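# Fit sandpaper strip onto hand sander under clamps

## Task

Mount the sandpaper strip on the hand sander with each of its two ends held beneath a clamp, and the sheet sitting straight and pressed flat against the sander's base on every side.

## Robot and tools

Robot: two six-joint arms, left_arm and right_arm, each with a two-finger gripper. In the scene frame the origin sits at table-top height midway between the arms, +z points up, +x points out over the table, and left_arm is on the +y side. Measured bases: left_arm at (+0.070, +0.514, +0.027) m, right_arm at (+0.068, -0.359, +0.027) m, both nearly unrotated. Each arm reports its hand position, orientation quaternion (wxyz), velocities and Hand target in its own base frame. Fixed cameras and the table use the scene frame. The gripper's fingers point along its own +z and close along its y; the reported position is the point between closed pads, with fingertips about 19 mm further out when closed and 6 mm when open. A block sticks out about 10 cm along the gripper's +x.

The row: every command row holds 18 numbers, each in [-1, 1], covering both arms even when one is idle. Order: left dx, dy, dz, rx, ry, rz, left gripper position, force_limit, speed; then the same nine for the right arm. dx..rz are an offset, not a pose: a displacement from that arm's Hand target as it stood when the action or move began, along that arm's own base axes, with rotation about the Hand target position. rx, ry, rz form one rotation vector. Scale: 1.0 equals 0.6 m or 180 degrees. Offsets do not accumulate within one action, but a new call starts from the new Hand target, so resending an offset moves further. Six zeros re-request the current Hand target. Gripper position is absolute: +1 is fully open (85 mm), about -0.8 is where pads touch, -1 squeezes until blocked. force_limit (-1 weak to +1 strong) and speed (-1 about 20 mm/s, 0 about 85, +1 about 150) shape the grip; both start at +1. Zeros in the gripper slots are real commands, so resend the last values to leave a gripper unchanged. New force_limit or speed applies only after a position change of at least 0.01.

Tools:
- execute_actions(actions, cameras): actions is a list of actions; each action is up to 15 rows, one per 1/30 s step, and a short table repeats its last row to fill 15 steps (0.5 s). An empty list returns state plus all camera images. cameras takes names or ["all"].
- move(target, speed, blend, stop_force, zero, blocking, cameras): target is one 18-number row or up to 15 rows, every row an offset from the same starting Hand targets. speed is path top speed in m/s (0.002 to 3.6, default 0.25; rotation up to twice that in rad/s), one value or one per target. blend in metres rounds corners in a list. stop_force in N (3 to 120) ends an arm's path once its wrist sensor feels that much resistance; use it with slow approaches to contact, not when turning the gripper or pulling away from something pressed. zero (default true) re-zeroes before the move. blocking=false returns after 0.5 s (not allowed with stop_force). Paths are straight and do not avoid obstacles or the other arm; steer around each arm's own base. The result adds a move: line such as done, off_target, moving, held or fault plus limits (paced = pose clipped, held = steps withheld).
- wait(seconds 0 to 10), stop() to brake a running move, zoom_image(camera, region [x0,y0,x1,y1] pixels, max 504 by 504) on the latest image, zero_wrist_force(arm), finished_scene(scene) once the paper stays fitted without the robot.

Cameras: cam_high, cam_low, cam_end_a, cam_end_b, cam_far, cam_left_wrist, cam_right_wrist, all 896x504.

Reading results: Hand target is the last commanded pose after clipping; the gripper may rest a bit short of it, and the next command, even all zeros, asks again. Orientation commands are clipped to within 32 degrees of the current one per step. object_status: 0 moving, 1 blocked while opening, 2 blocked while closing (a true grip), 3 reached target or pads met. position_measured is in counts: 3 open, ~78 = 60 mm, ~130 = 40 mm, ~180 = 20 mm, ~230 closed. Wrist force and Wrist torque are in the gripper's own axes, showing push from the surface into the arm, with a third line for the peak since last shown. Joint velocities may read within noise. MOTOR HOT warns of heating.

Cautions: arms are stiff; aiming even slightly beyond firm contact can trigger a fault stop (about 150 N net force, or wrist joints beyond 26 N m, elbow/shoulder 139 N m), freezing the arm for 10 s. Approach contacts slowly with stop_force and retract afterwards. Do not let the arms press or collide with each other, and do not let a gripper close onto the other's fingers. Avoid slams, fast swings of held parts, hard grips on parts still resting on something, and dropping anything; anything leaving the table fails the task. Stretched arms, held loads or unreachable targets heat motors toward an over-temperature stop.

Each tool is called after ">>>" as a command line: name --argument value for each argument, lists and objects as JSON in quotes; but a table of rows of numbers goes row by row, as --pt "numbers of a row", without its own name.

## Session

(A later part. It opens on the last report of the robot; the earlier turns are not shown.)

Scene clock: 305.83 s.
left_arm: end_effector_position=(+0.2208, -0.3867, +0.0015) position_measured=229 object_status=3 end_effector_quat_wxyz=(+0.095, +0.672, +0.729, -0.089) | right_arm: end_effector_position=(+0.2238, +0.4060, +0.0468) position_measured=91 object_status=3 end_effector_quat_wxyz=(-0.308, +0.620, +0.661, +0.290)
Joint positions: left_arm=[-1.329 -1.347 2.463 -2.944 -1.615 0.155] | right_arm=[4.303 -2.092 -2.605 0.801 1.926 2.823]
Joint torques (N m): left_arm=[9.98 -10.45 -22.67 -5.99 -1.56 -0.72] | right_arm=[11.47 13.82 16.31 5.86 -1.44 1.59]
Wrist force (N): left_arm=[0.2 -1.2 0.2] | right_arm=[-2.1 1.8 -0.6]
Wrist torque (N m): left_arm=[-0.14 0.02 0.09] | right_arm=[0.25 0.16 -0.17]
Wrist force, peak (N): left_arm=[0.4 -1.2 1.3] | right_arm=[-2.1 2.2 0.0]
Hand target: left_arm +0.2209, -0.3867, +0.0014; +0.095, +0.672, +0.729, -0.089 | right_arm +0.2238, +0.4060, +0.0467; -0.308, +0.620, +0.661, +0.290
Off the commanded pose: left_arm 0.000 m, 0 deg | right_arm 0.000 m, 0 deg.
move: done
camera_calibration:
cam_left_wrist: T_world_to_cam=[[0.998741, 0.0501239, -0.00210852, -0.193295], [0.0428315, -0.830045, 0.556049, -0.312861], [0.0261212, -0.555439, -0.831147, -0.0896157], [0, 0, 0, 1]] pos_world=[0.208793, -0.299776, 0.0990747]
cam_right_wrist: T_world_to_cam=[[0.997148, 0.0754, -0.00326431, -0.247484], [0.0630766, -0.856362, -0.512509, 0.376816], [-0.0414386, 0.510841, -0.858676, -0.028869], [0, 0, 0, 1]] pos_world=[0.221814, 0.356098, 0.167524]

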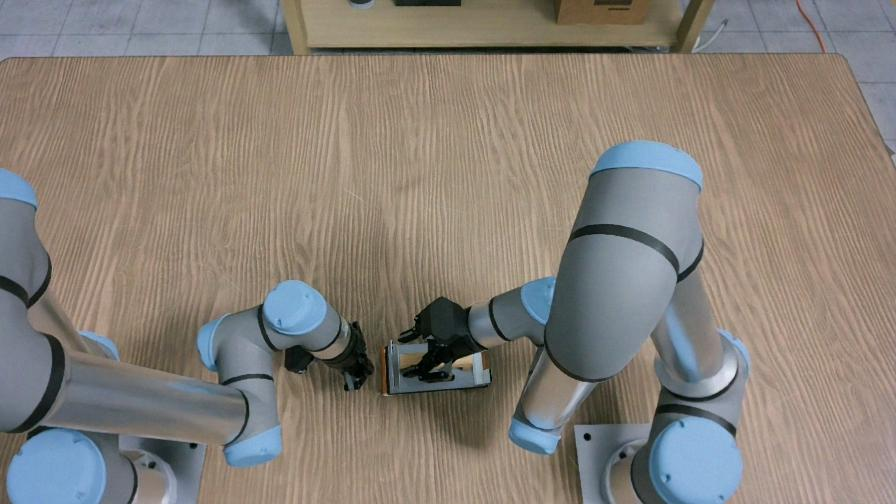

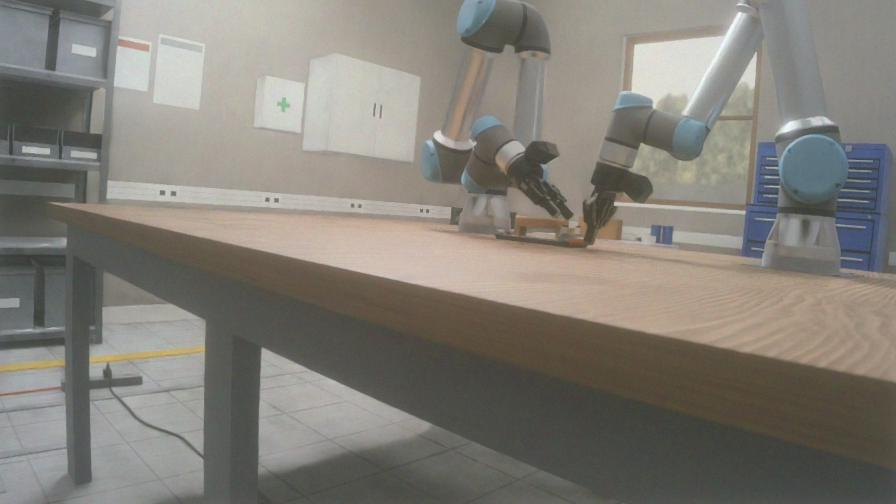

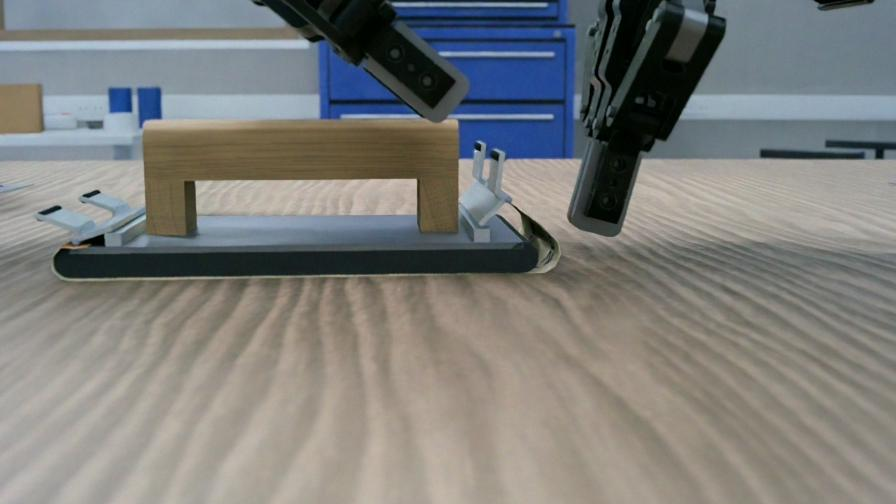

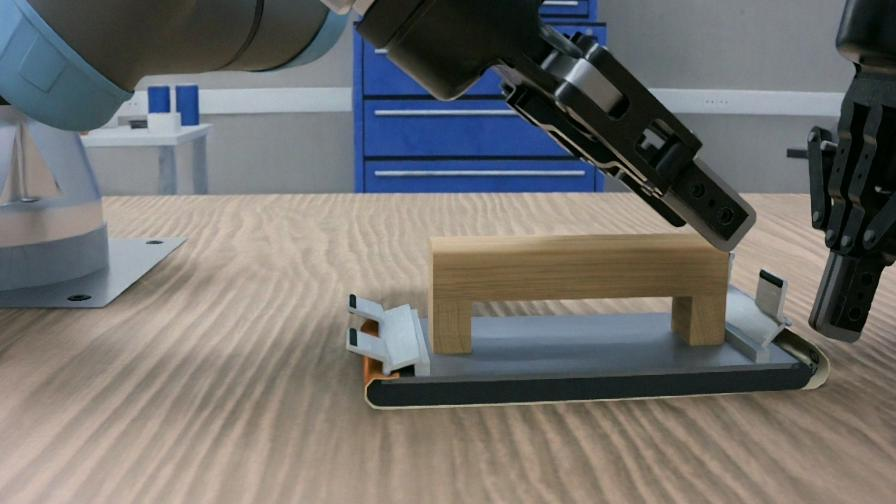

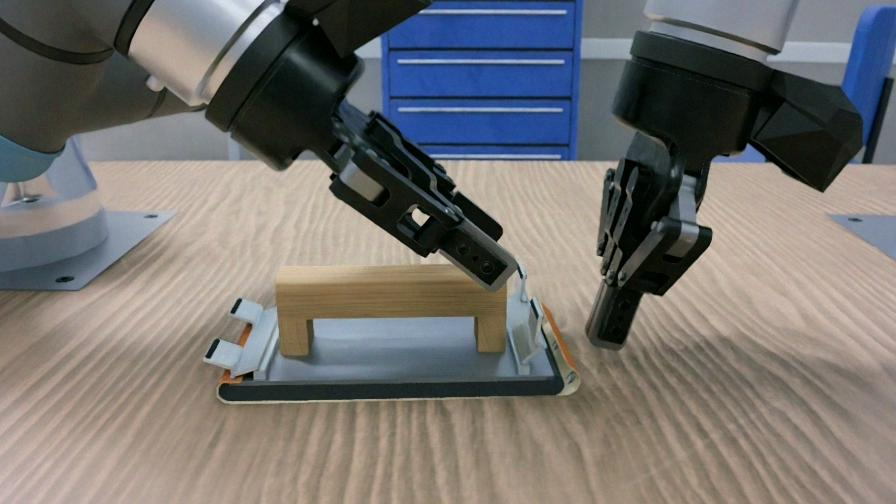

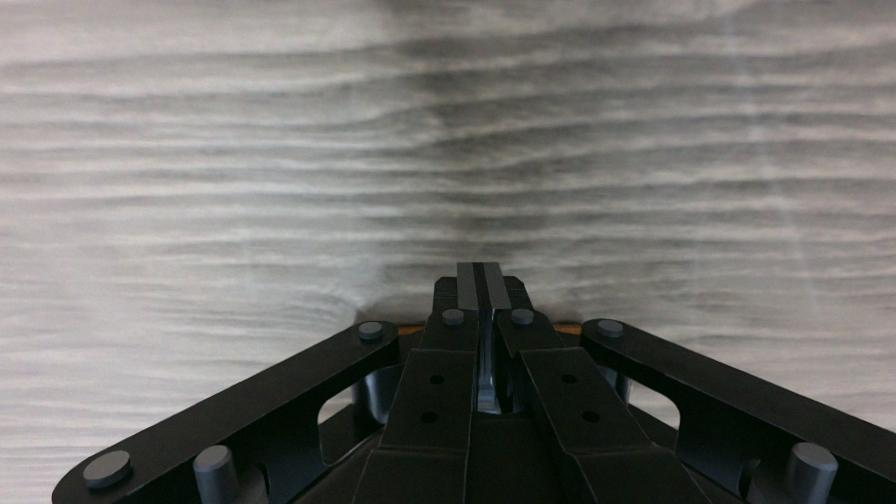

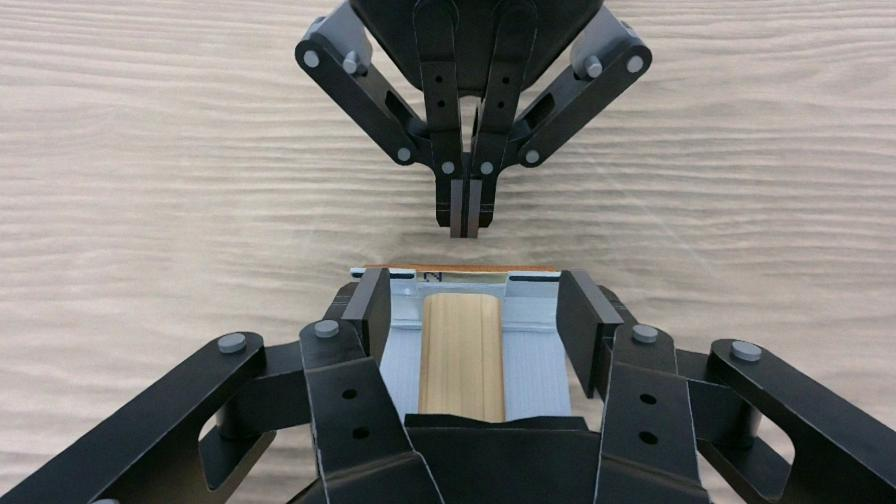

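>>> move --target '[0, 0, 0.05, 0, 0, 0, -0.8, -1, 0, -0.0065, -0.0037, -0.0433, 0, 0, 0, 0.3, 1, 0]' --speed 0.08 --cameras '["cam_end_a", "cam_end_b", "cam_far", "cam_left_wrist", "cam_right_wrist"]'

>>> zoom_image --camera "cam_right_wrist" --region '[330, 200, 610, 420]'

>>> zoom_image --camera "cam_left_wrist" --region '[340, 250, 640, 430]'

>>> zoom_image --camera "cam_end_a" --region '[400, 60, 630, 290]'

Scene clock: 326.67 s.
left_arm: end_effector_position=(+0.2210, -0.3867, +0.0314) position_measured=229 object_status=3 end_effector_quat_wxyz=(+0.095, +0.672, +0.729, -0.089) | right_arm: end_effector_position=(+0.2199, +0.4038, +0.0208) position_measured=91 object_status=3 end_effector_quat_wxyz=(-0.308, +0.620, +0.661, +0.290)
Joint positions: left_arm=[-1.329 -1.443 2.441 -2.826 -1.615 0.156] | right_arm=[4.313 -2.213 -2.606 0.926 1.92 2.83]
Joint torques (N m): left_arm=[-6.78 -30.61 -25.04 -0.78 0.2 -0.71] | right_arm=[11.97 13.64 13.89 5.97 -1.37 1.54]
Wrist force (N): left_arm=[0.2 -1.0 0.2] | right_arm=[-1.6 1.9 -0.6]
Wrist torque (N m): left_arm=[-0.09 -0.01 0.09] | right_arm=[0.22 0.06 -0.13]
Wrist force, peak (N): left_arm=[0.2 -1.2 0.5] | right_arm=[-2.2 2.2 -0.6]
Hand target: left_arm +0.2209, -0.3867, +0.0314; +0.095, +0.672, +0.729, -0.089 | right_arm +0.2199, +0.4038, +0.0207; -0.308, +0.620, +0.661, +0.290
Off the commanded pose: left_arm 0.000 m, 0 deg | right_arm 0.000 m, 0 deg.
move: done
camera_calibration:
cam_left_wrist: T_world_to_cam=[[0.998734, 0.0502604, -0.00209305, -0.193291], [0.0429304, -0.829914, 0.556236, -0.329552], [0.0262196, -0.555622, -0.831021, -0.0647753], [0, 0, 0, 1]] pos_world=[0.208893, -0.299776, 0.129075]
cam_right_wrist: T_world_to_cam=[[0.997148, 0.0753963, -0.00325798, -0.243514], [0.0630731, -0.856318, -0.512583, 0.361899], [-0.0414367, 0.510916, -0.858632, -0.0501795], [0, 0, 0, 1]] pos_world=[0.217914, 0.353898, 0.141624]
Images, in order (width x height): cam_end_a 896x504, cam_end_b 896x504, cam_far 896x504, cam_left_wrist 896x504, cam_right_wrist 896x504.

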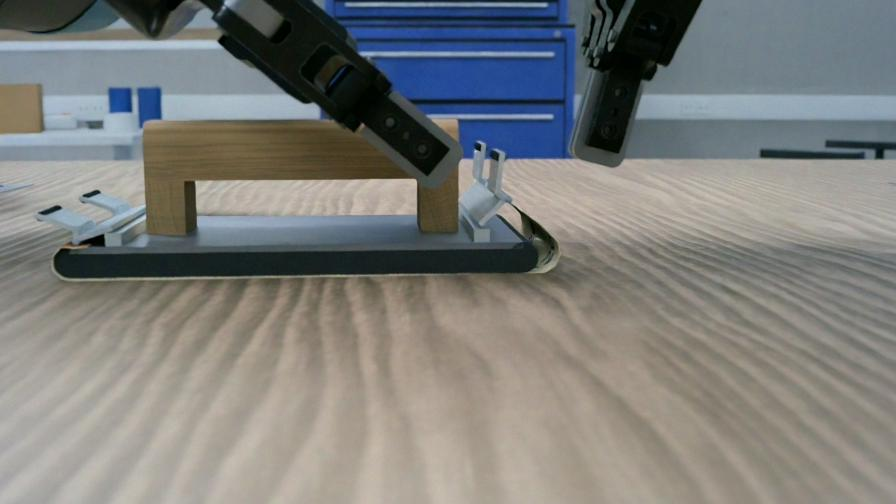

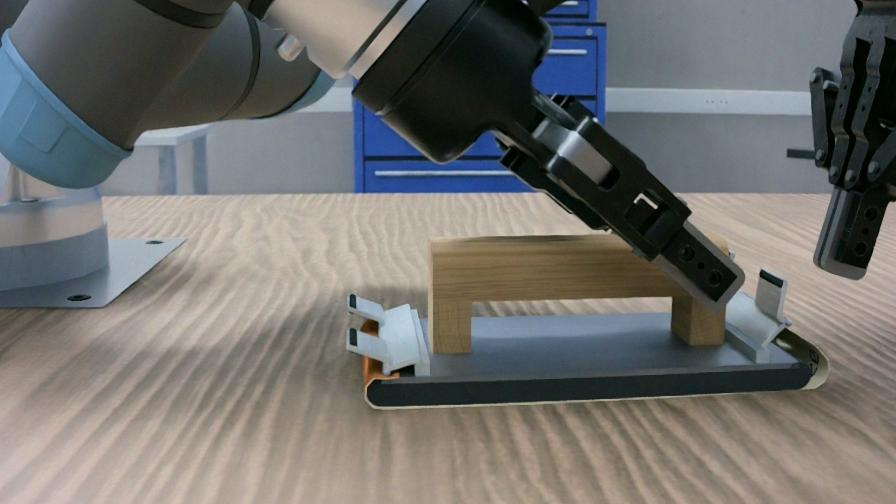

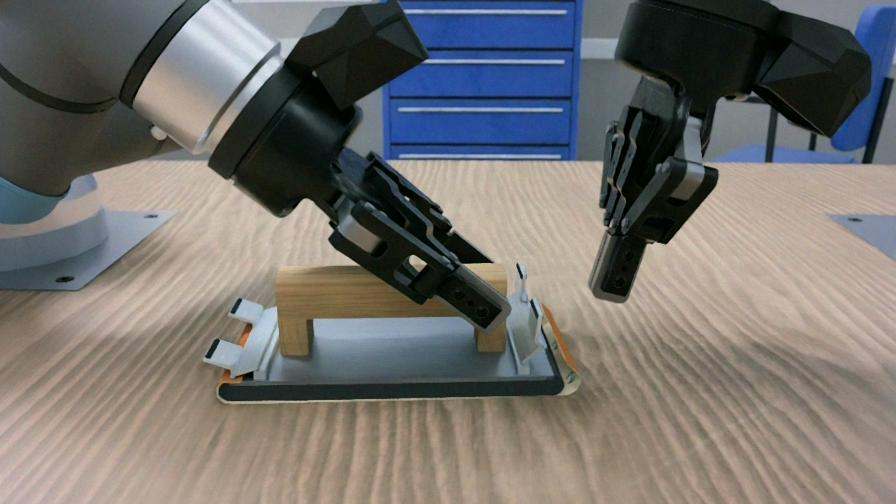

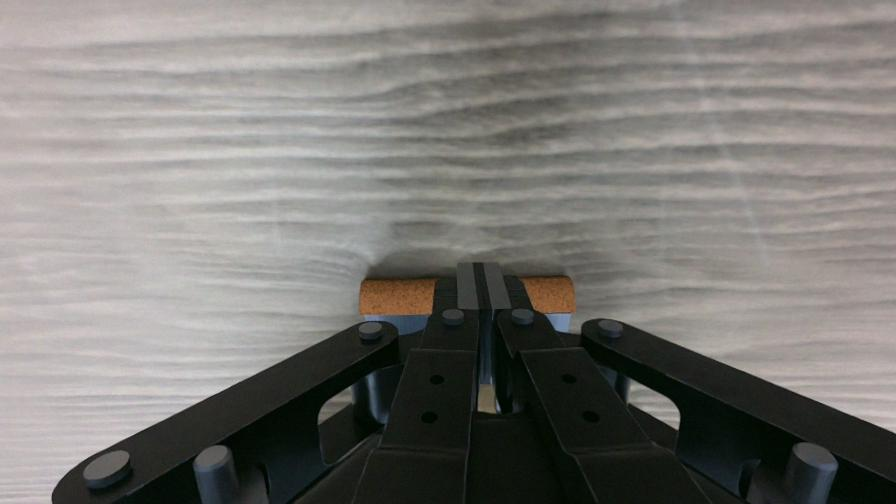

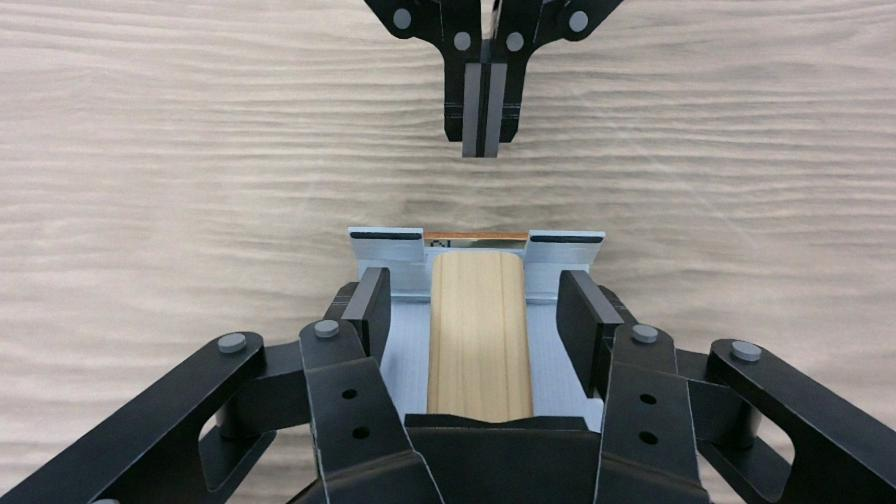

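Scaled by 1.800.

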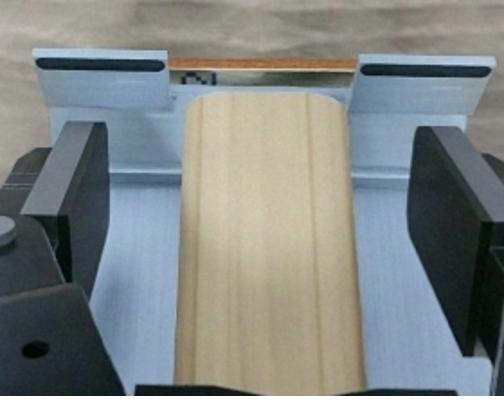

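Scaled by 1.680.

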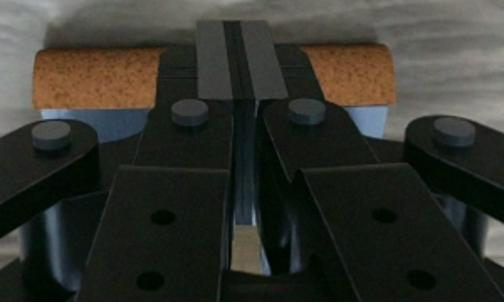

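Scaled by 2.191.

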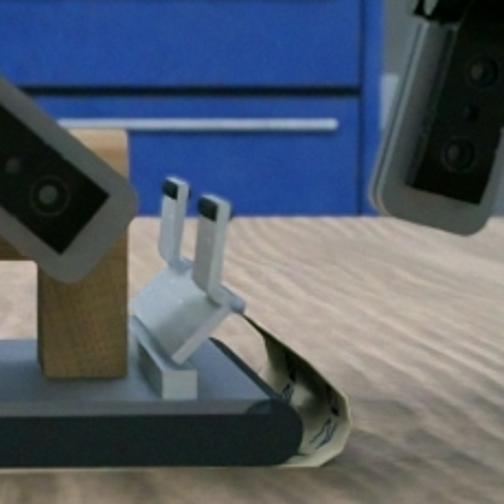

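>>> move --pt "-0.0033 0 -0.0567 0 0 0 -0.8 -1 0 0 0 0 0 0 0 0.3 1 0" --pt "-0.0033 -0.0153 -0.0567 0 0 0 -0.8 -1 0 0 0 0 0 0 0 0.3 1 0" --speed 0.06 --blend '[0.003, 0]' --cameras '["cam_end_a", "cam_end_b", "cam_far"]'

>>> zoom_image --camera "cam_end_a" --region '[430, 110, 630, 290]'

>>> zoom_image --camera "cam_far" --region '[460, 250, 640, 410]'

Scene clock: 335.53 s.
left_arm: end_effector_position=(+0.2189, -0.3958, -0.0026) position_measured=229 object_status=3 end_effector_quat_wxyz=(+0.095, +0.672, +0.729, -0.089) | right_arm: end_effector_position=(+0.2199, +0.4038, +0.0207) position_measured=91 object_status=3 end_effector_quat_wxyz=(-0.308, +0.620, +0.661, +0.290)
Joint positions: left_arm=[-1.34 -1.322 2.448 -2.954 -1.612 0.145] | right_arm=[4.313 -2.213 -2.606 0.926 1.919 2.83]
Joint torques (N m): left_arm=[-13.64 -11.18 -21.97 -6.41 1.5 -1.83] | right_arm=[11.58 15.63 12.53 5.96 -1.37 1.51]
Wrist force (N): left_arm=[0.1 -1.1 0.2] | right_arm=[-1.4 1.6 -0.3]
Wrist torque (N m): left_arm=[-0.11 0.03 0.09] | right_arm=[0.19 0.03 -0.12]
Wrist force, peak (N): left_arm=[0.9 -1.2 0.2] | right_arm=[-1.9 2.1 -0.6]
Hand target: left_arm +0.2189, -0.3959, -0.0026; +0.095, +0.672, +0.729, -0.089 | right_arm +0.2199, +0.4038, +0.0207; -0.308, +0.620, +0.661, +0.290
Off the commanded pose: left_arm 0.000 m, 0 deg | right_arm 0.000 m, 0 deg.
move: done
Images, in order (width x height): cam_end_a 896x504, cam_end_b 896x504, cam_far 896x504.

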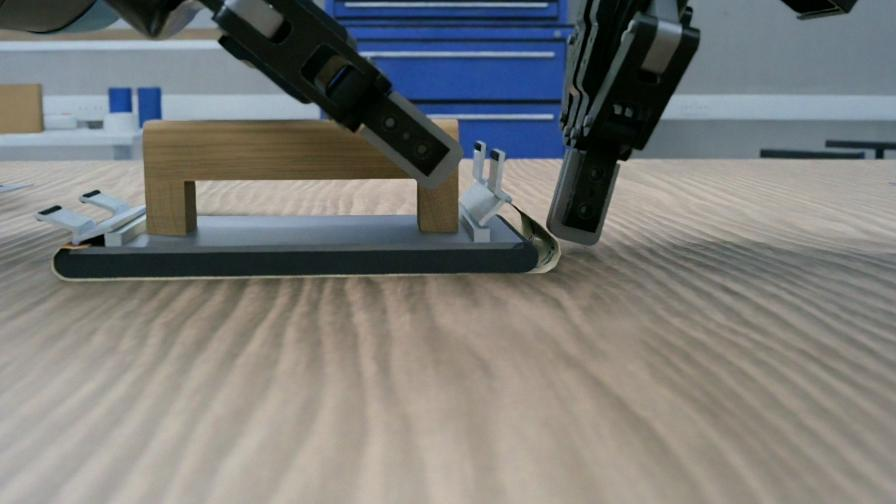

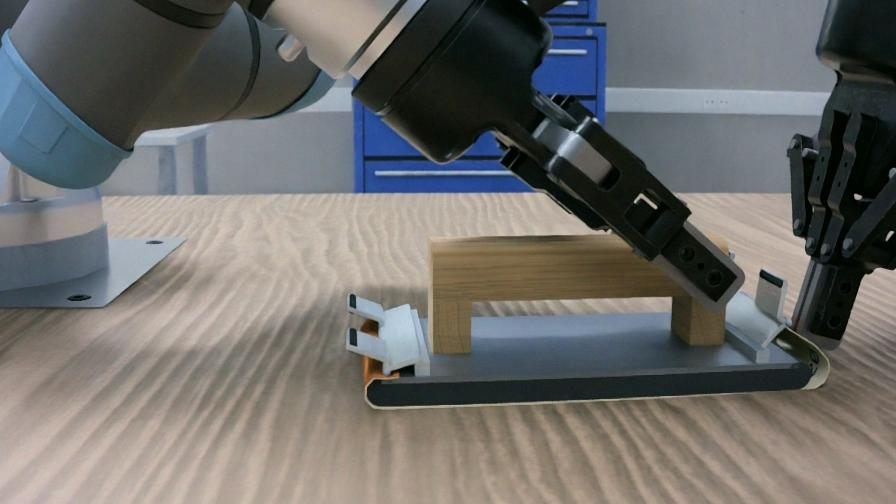

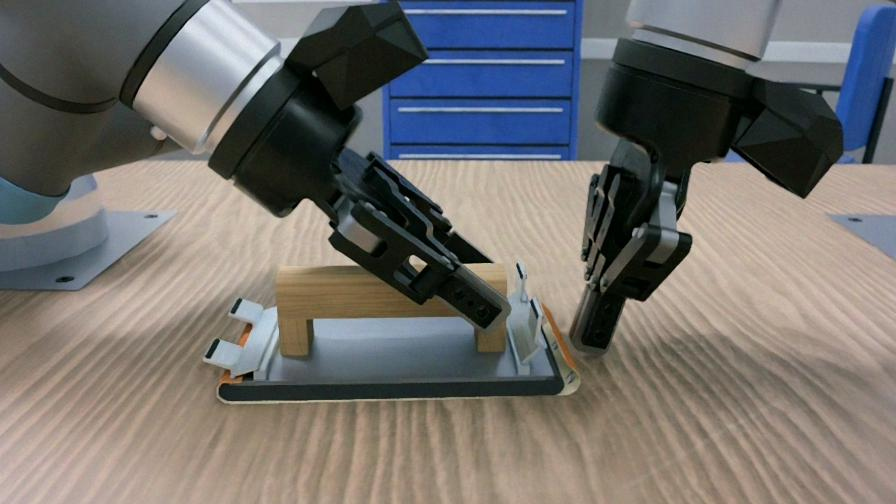

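Scaled by 2.520.

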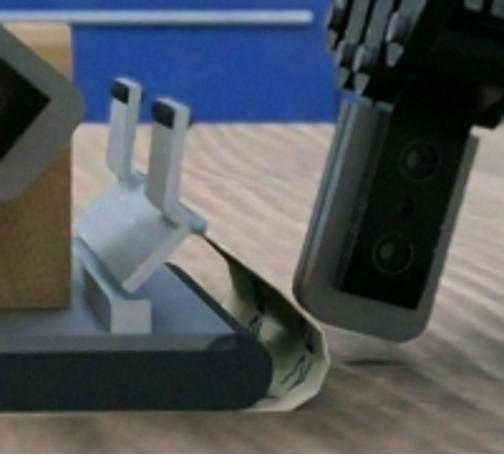

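Scaled by 2.800.

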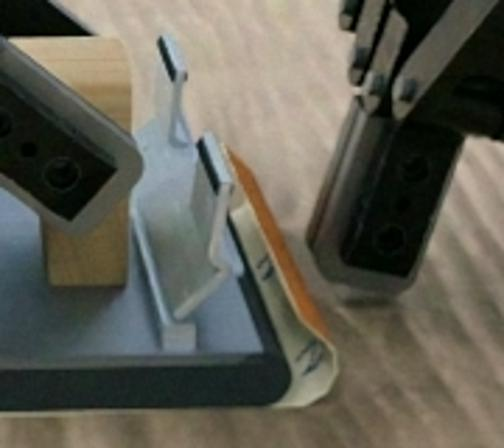

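>>> move --pt "0 0 -0.005 0 0 0 -0.8 -1 0 0 0 0 0 0 0 0.3 1 0" --pt "0.0015 -0.02 -0.005 0 0 0 -0.8 -1 0 0 0 0 0 0 0 0.3 1 0" --speed 0.04 --blend '[0.001, 0]' --cameras '["cam_end_a", "cam_end_b", "cam_far"]'

>>> zoom_image --camera "cam_end_a" --region '[430, 110, 630, 290]'

>>> zoom_image --camera "cam_far" --region '[460, 250, 640, 410]'

Scene clock: 341.60 s.
left_arm: end_effector_position=(+0.2198, -0.4078, -0.0056) position_measured=229 object_status=3 end_effector_quat_wxyz=(+0.095, +0.672, +0.729, -0.089) end_effector_velocity=(+0.001, -0.002, +0.001) end_effector_angular_velocity=(-0.002, -0.001, +0.001) | right_arm: end_effector_position=(+0.2199, +0.4038, +0.0207) position_measured=91 object_status=3 end_effector_quat_wxyz=(-0.308, +0.620, +0.661, +0.290)
Joint positions: left_arm=[-1.345 -1.294 2.42 -2.955 -1.611 0.14] | right_arm=[4.313 -2.213 -2.606 0.926 1.919 2.83]
Joint velocities: left_arm=[0 0.002 -0.005 0 0.001 -0.001] | right_arm=[within noise]
Joint torques (N m): left_arm=[-13.34 -11.71 -23.69 -0.94 1.3 -1.57] | right_arm=[11.79 14.51 8.4 5.86 -1.37 1.49]
Wrist force (N): left_arm=[3.1 -1.3 -3.0] | right_arm=[-1.6 1.9 -0.9]
Wrist torque (N m): left_arm=[-0.14 -0.05 0.09] | right_arm=[0.23 0.05 -0.14]
Wrist force, peak (N): left_arm=[3.4 -1.3 -3.1] | right_arm=[-1.9 2.0 -0.6]
Hand target: left_arm +0.2198, -0.4079, -0.0056; +0.095, +0.672, +0.729, -0.089 | right_arm +0.2199, +0.4038, +0.0207; -0.308, +0.620, +0.661, +0.290
Off the commanded pose: left_arm 0.000 m, 0 deg | right_arm 0.000 m, 0 deg.
move: done
Images, in order (width x height): cam_end_a 896x504, cam_end_b 896x504, cam_far 896x504.

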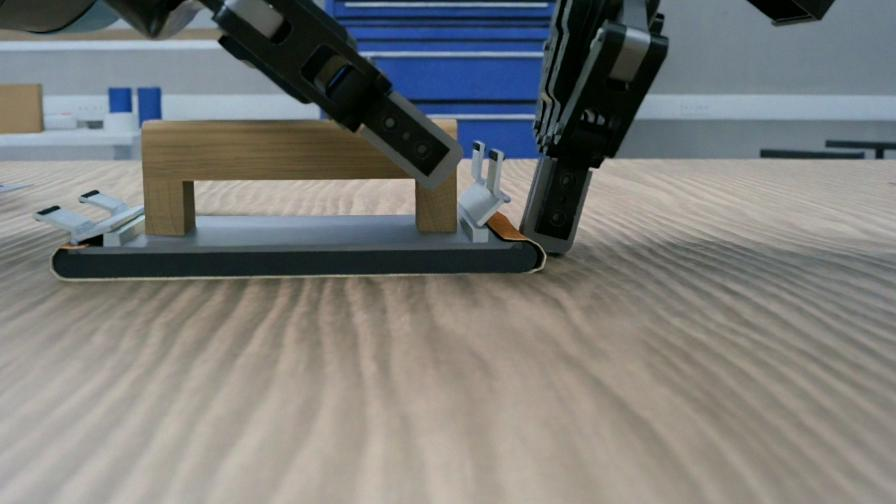

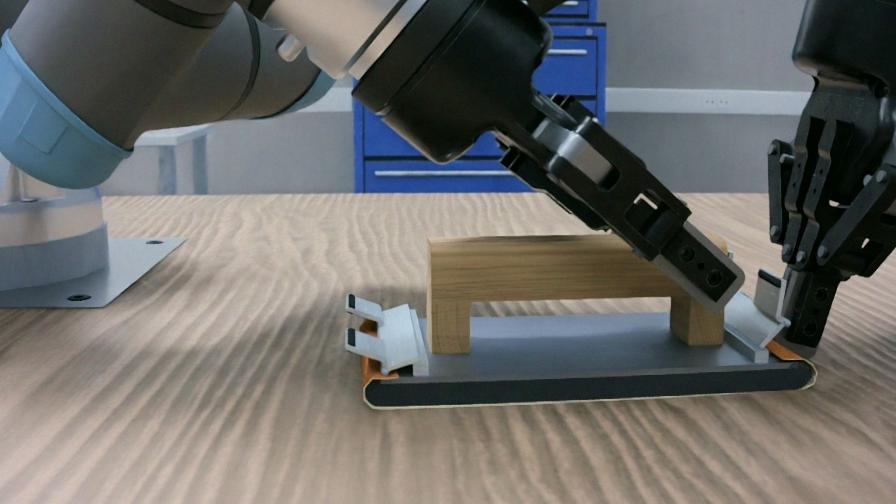

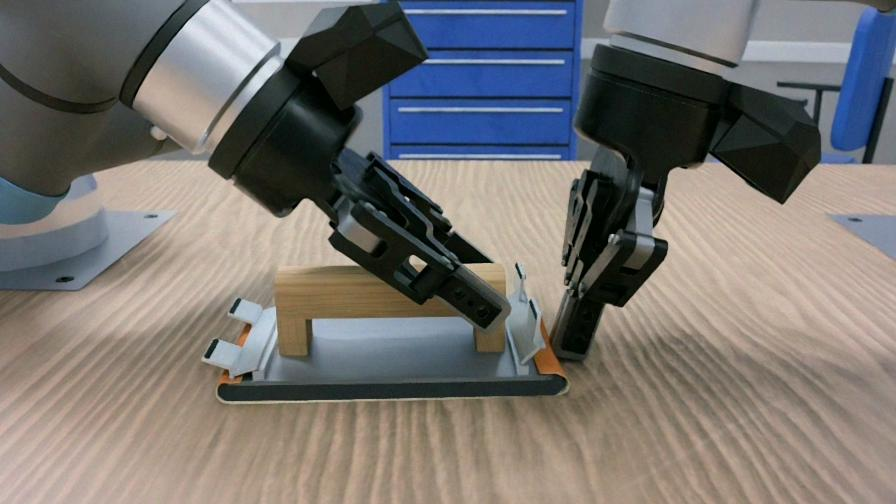

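Scaled by 2.520.

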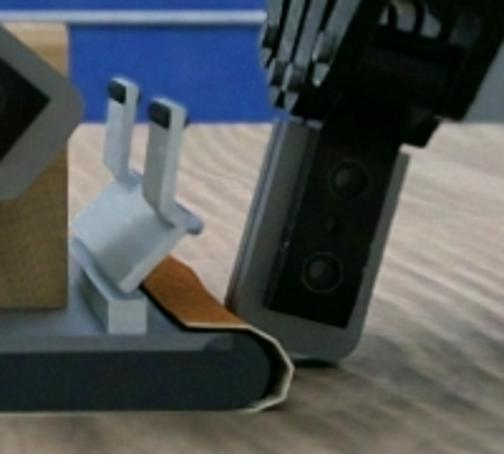

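Scaled by 2.800.

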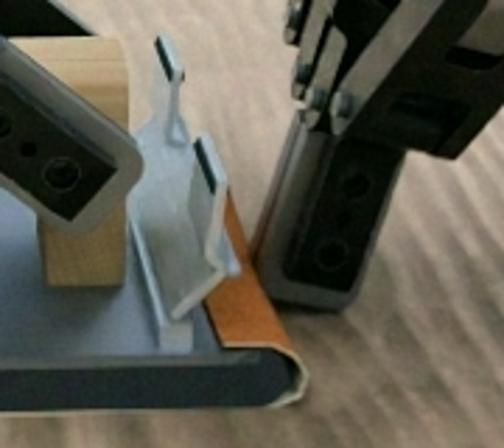

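>>> move --target '[0.0003, -0.0037, 0, 0, 0, 0, -0.8, -1, 0, -0.0005, 0.0083, -0.0083, 0, 0, 0, 0.3, 1, 0]' --speed 0.02 --cameras '["cam_end_a", "cam_far", "cam_right_wrist"]'

>>> zoom_image --camera "cam_end_a" --region '[430, 110, 630, 290]'

>>> zoom_image --camera "cam_right_wrist" --region '[330, 150, 630, 350]'

Scene clock: 348.77 s.
left_arm: end_effector_position=(+0.2200, -0.4101, -0.0056) position_measured=229 object_status=3 end_effector_quat_wxyz=(+0.095, +0.672, +0.729, -0.089) | right_arm: end_effector_position=(+0.2196, +0.4087, +0.0158) position_measured=91 object_status=3 end_effector_quat_wxyz=(-0.308, +0.620, +0.661, +0.290)
Joint positions: left_arm=[-1.346 -1.291 2.415 -2.952 -1.611 0.139] | right_arm=[4.32 -2.234 -2.594 0.937 1.914 2.835]
Joint torques (N m): left_arm=[-14.49 -10.54 -23.07 -1.03 1.26 -1.57] | right_arm=[12.28 14.14 14.46 6 -1.42 1.69]
Wrist force (N): left_arm=[3.4 -1.5 -2.9] | right_arm=[-1.8 1.7 -0.7]
Wrist torque (N m): left_arm=[-0.17 -0.09 0.09] | right_arm=[0.22 0.09 -0.15]
Wrist force, peak (N): left_arm=[3.6 -1.6 -3.1] | right_arm=[-2.2 1.9 -0.5]
Hand target: left_arm +0.2200, -0.4101, -0.0056; +0.095, +0.672, +0.729, -0.089 | right_arm +0.2196, +0.4088, +0.0158; -0.308, +0.620, +0.661, +0.290
Off the commanded pose: left_arm 0.000 m, 0 deg | right_arm 0.000 m, 0 deg.
move: done
camera_calibration:
cam_right_wrist: T_world_to_cam=[[0.997148, 0.0753963, -0.00325798, -0.2436], [0.0630731, -0.856318, -0.512583, 0.363551], [-0.0414367, 0.510916, -0.858632, -0.0569886], [0, 0, 0, 1]] pos_world=[0.217614, 0.358798, 0.136624]
Images, in order (width x height): cam_end_a 896x504, cam_far 896x504, cam_right_wrist 896x504.

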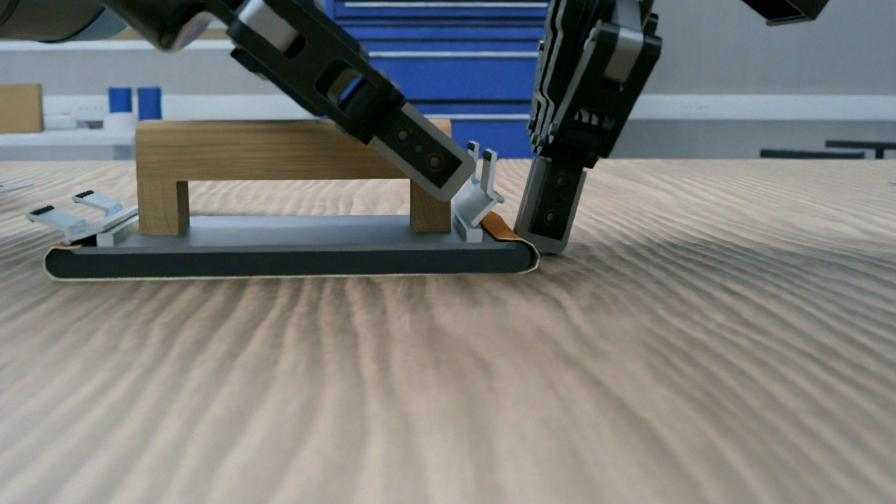

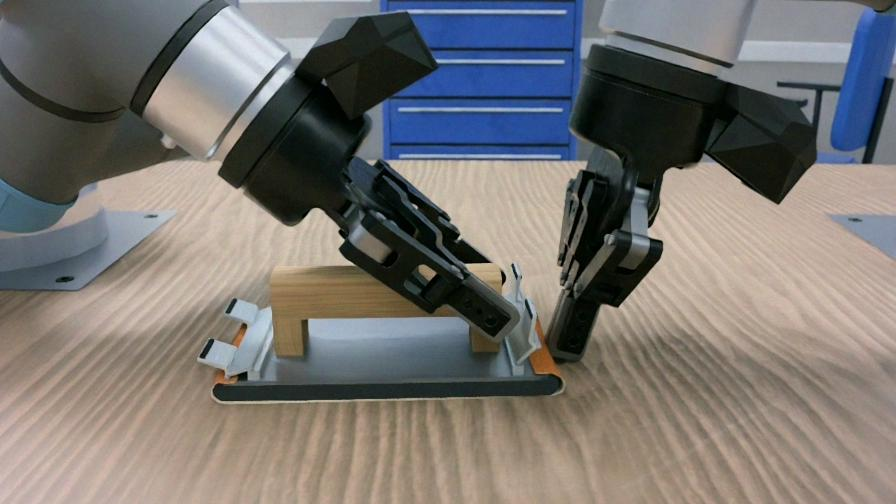

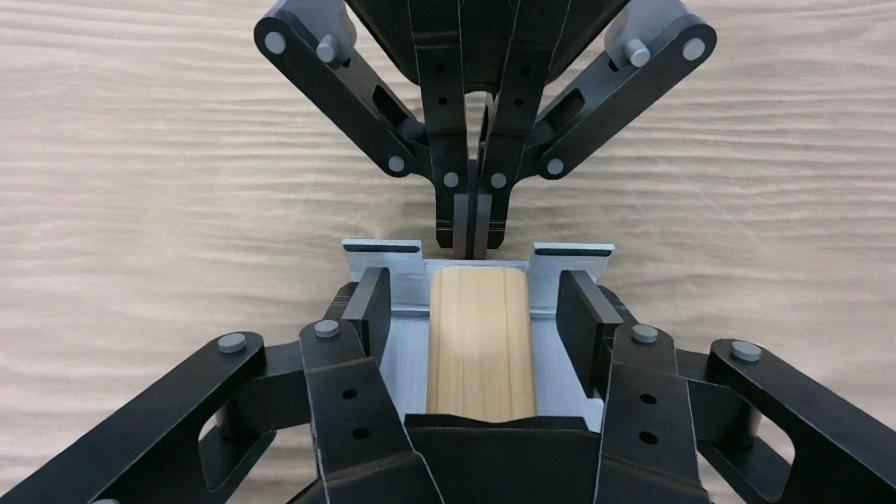

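Scaled by 2.520.

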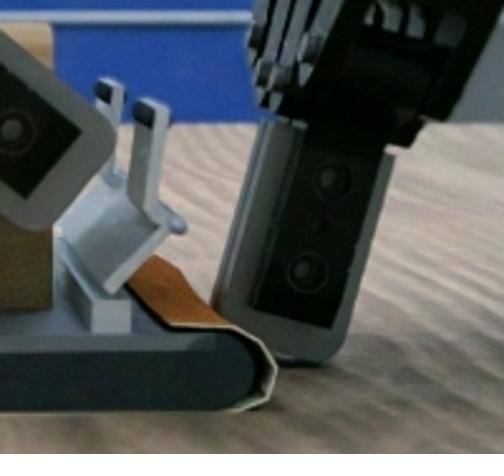

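Scaled by 1.680.

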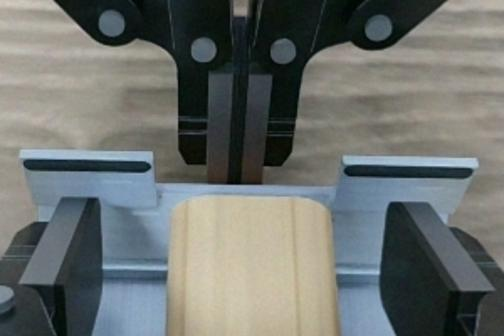

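>>> move --target '[0, 0, 0, 0, 0, 0, -0.8, -1, 0, -0.0013, 0.0217, -0.0012, 0, 0, 0, 0.3, 1, 0]' --speed 0.01 --stop_force 12 --cameras '["cam_end_a", "cam_end_b", "cam_far", "cam_right_wrist"]'

>>> zoom_image --camera "cam_end_a" --region '[430, 110, 630, 290]'

>>> zoom_image --camera "cam_far" --region '[460, 250, 640, 410]'

Scene clock: 354.73 s.
left_arm: end_effector_position=(+0.2200, -0.4101, -0.0056) position_measured=229 object_status=3 end_effector_quat_wxyz=(+0.095, +0.672, +0.729, -0.089) | right_arm: end_effector_position=(+0.2188, +0.4218, +0.0150) position_measured=91 object_status=3 end_effector_quat_wxyz=(-0.308, +0.620, +0.661, +0.290)
Joint positions: left_arm=[-1.346 -1.291 2.415 -2.952 -1.611 0.139] | right_arm=[4.34 -2.235 -2.569 0.917 1.9 2.849]
Joint torques (N m): left_arm=[-10.33 -15.13 -18.6 -6.13 0.64 -1.62] | right_arm=[11.62 16.7 14.14 1.42 -1.41 1.58]
Wrist force (N): left_arm=[0.9 -1.4 -1.0] | right_arm=[-1.7 1.6 -0.8]
Wrist torque (N m): left_arm=[-0.15 0.01 0.09] | right_arm=[0.21 0.07 -0.13]
Wrist force, peak (N): left_arm=[7.7 -1.6 -4.0] | right_arm=[-7.9 1.8 -5.9]
Hand target: left_arm +0.2200, -0.4101, -0.0056; +0.095, +0.672, +0.729, -0.089 | right_arm +0.2188, +0.4218, +0.0150; -0.308, +0.620, +0.661, +0.290
Off the commanded pose: left_arm 0.000 m, 0 deg | right_arm 0.000 m, 0 deg.
move: done
camera_calibration:
cam_right_wrist: T_world_to_cam=[[0.997148, 0.0753963, -0.00325798, -0.243793], [0.0630731, -0.856318, -0.512583, 0.374409], [-0.0414367, 0.510916, -0.858632, -0.0644017], [0, 0, 0, 1]] pos_world=[0.216814, 0.371898, 0.135824]
Images, in order (width x height): cam_end_a 896x504, cam_end_b 896x504, cam_far 896x504, cam_right_wrist 896x504.

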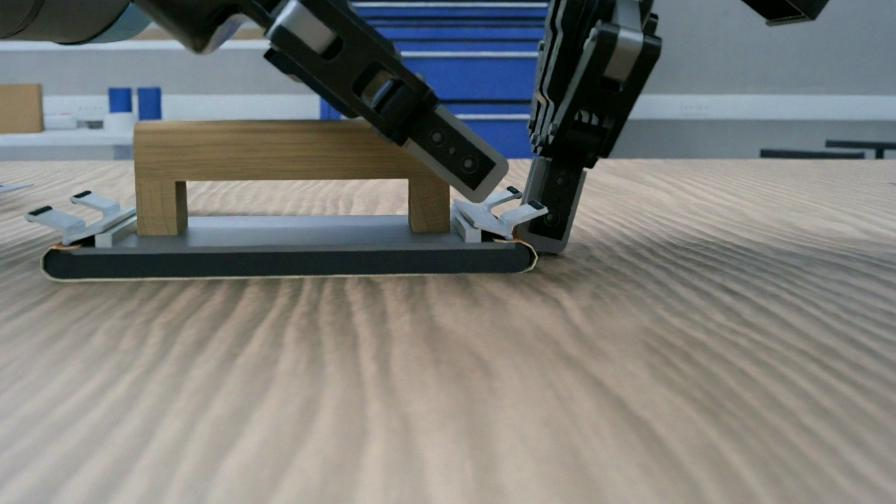

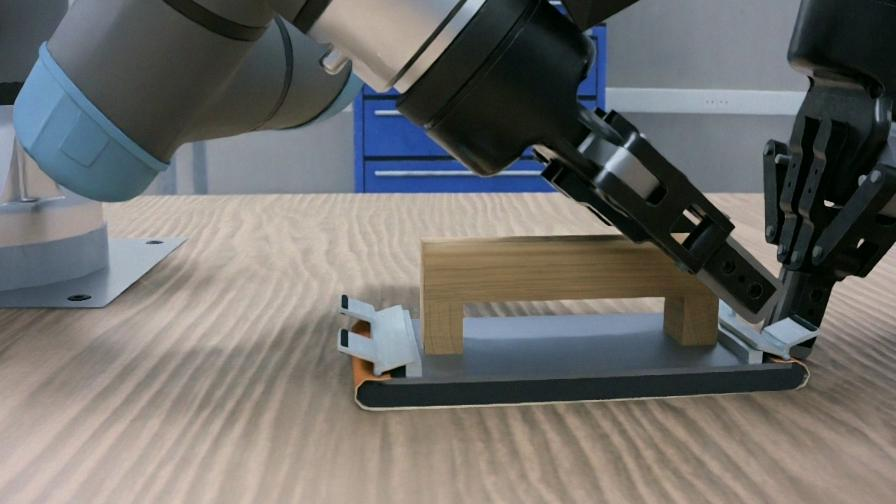

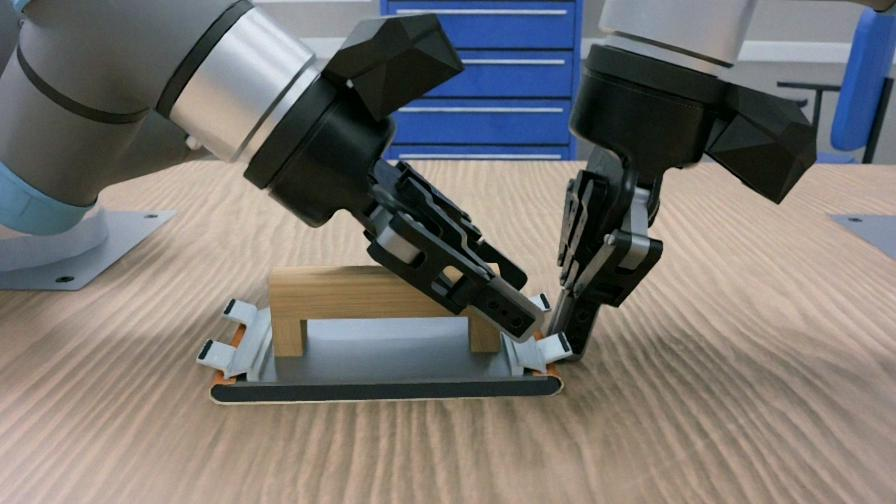

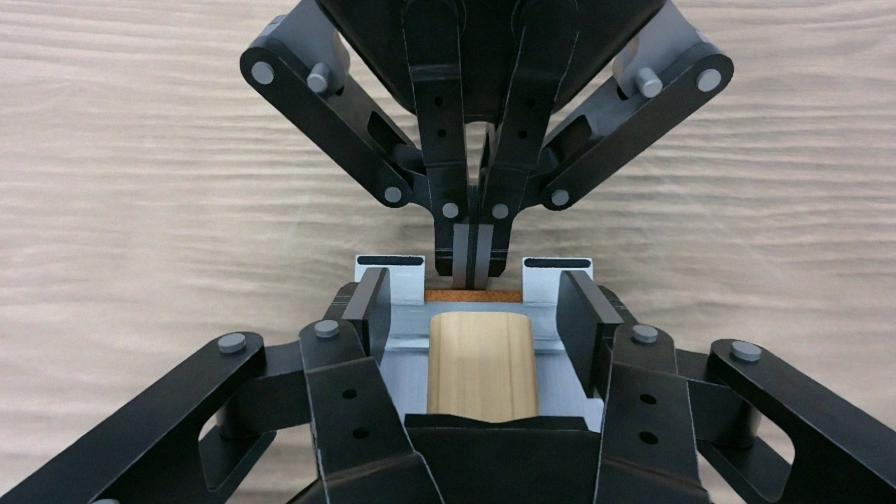

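Scaled by 2.520.

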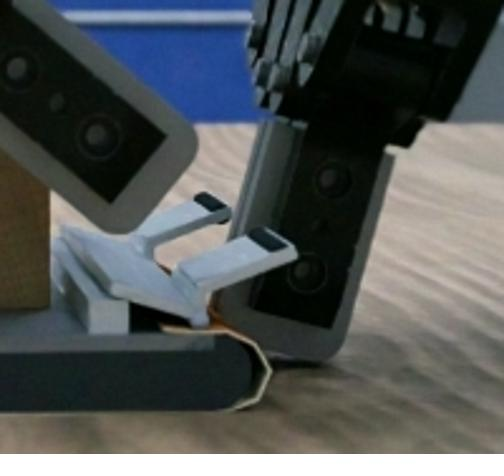

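Scaled by 2.800.

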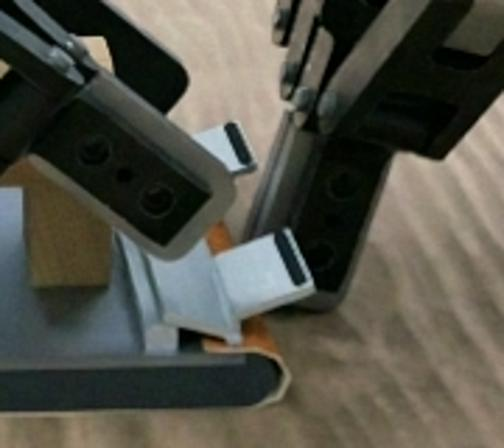

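>>> zoom_image --camera "cam_end_b" --region '[320, 280, 460, 420]'

>>> zoom_image --camera "cam_end_b" --region '[690, 270, 840, 420]'

>>> zoom_image --camera "cam_end_a" --region '[10, 170, 150, 300]'

>>> zoom_image --camera "cam_end_a" --region '[440, 170, 580, 300]'

Scaled by 3.600.

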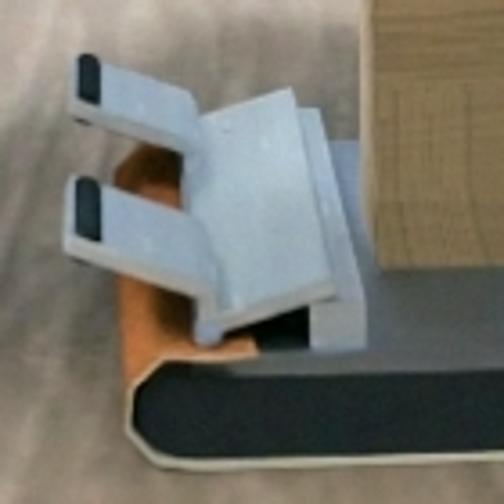

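Scaled by 3.360.

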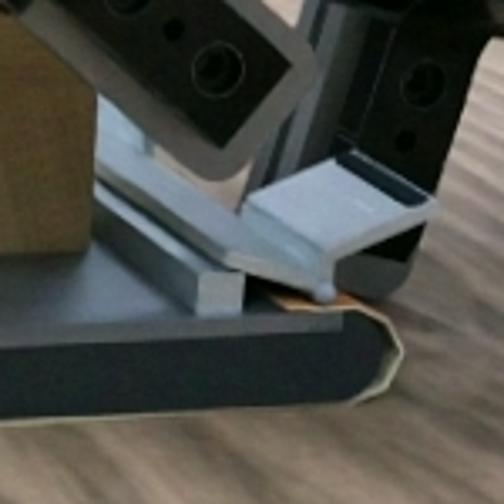

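Scaled by 3.600.

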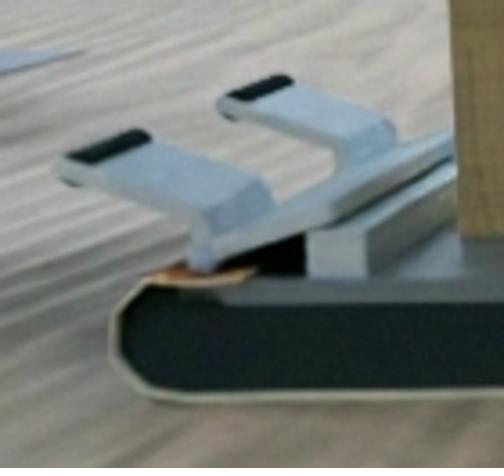

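Scaled by 3.600.

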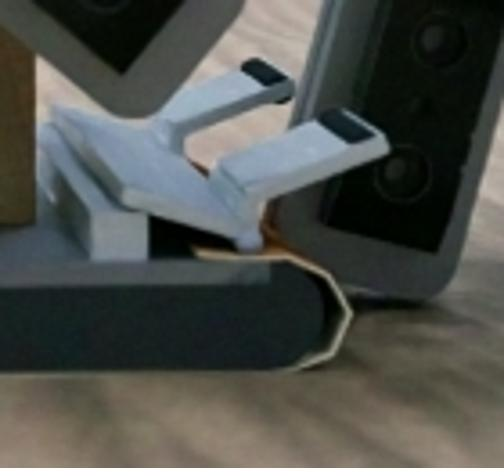

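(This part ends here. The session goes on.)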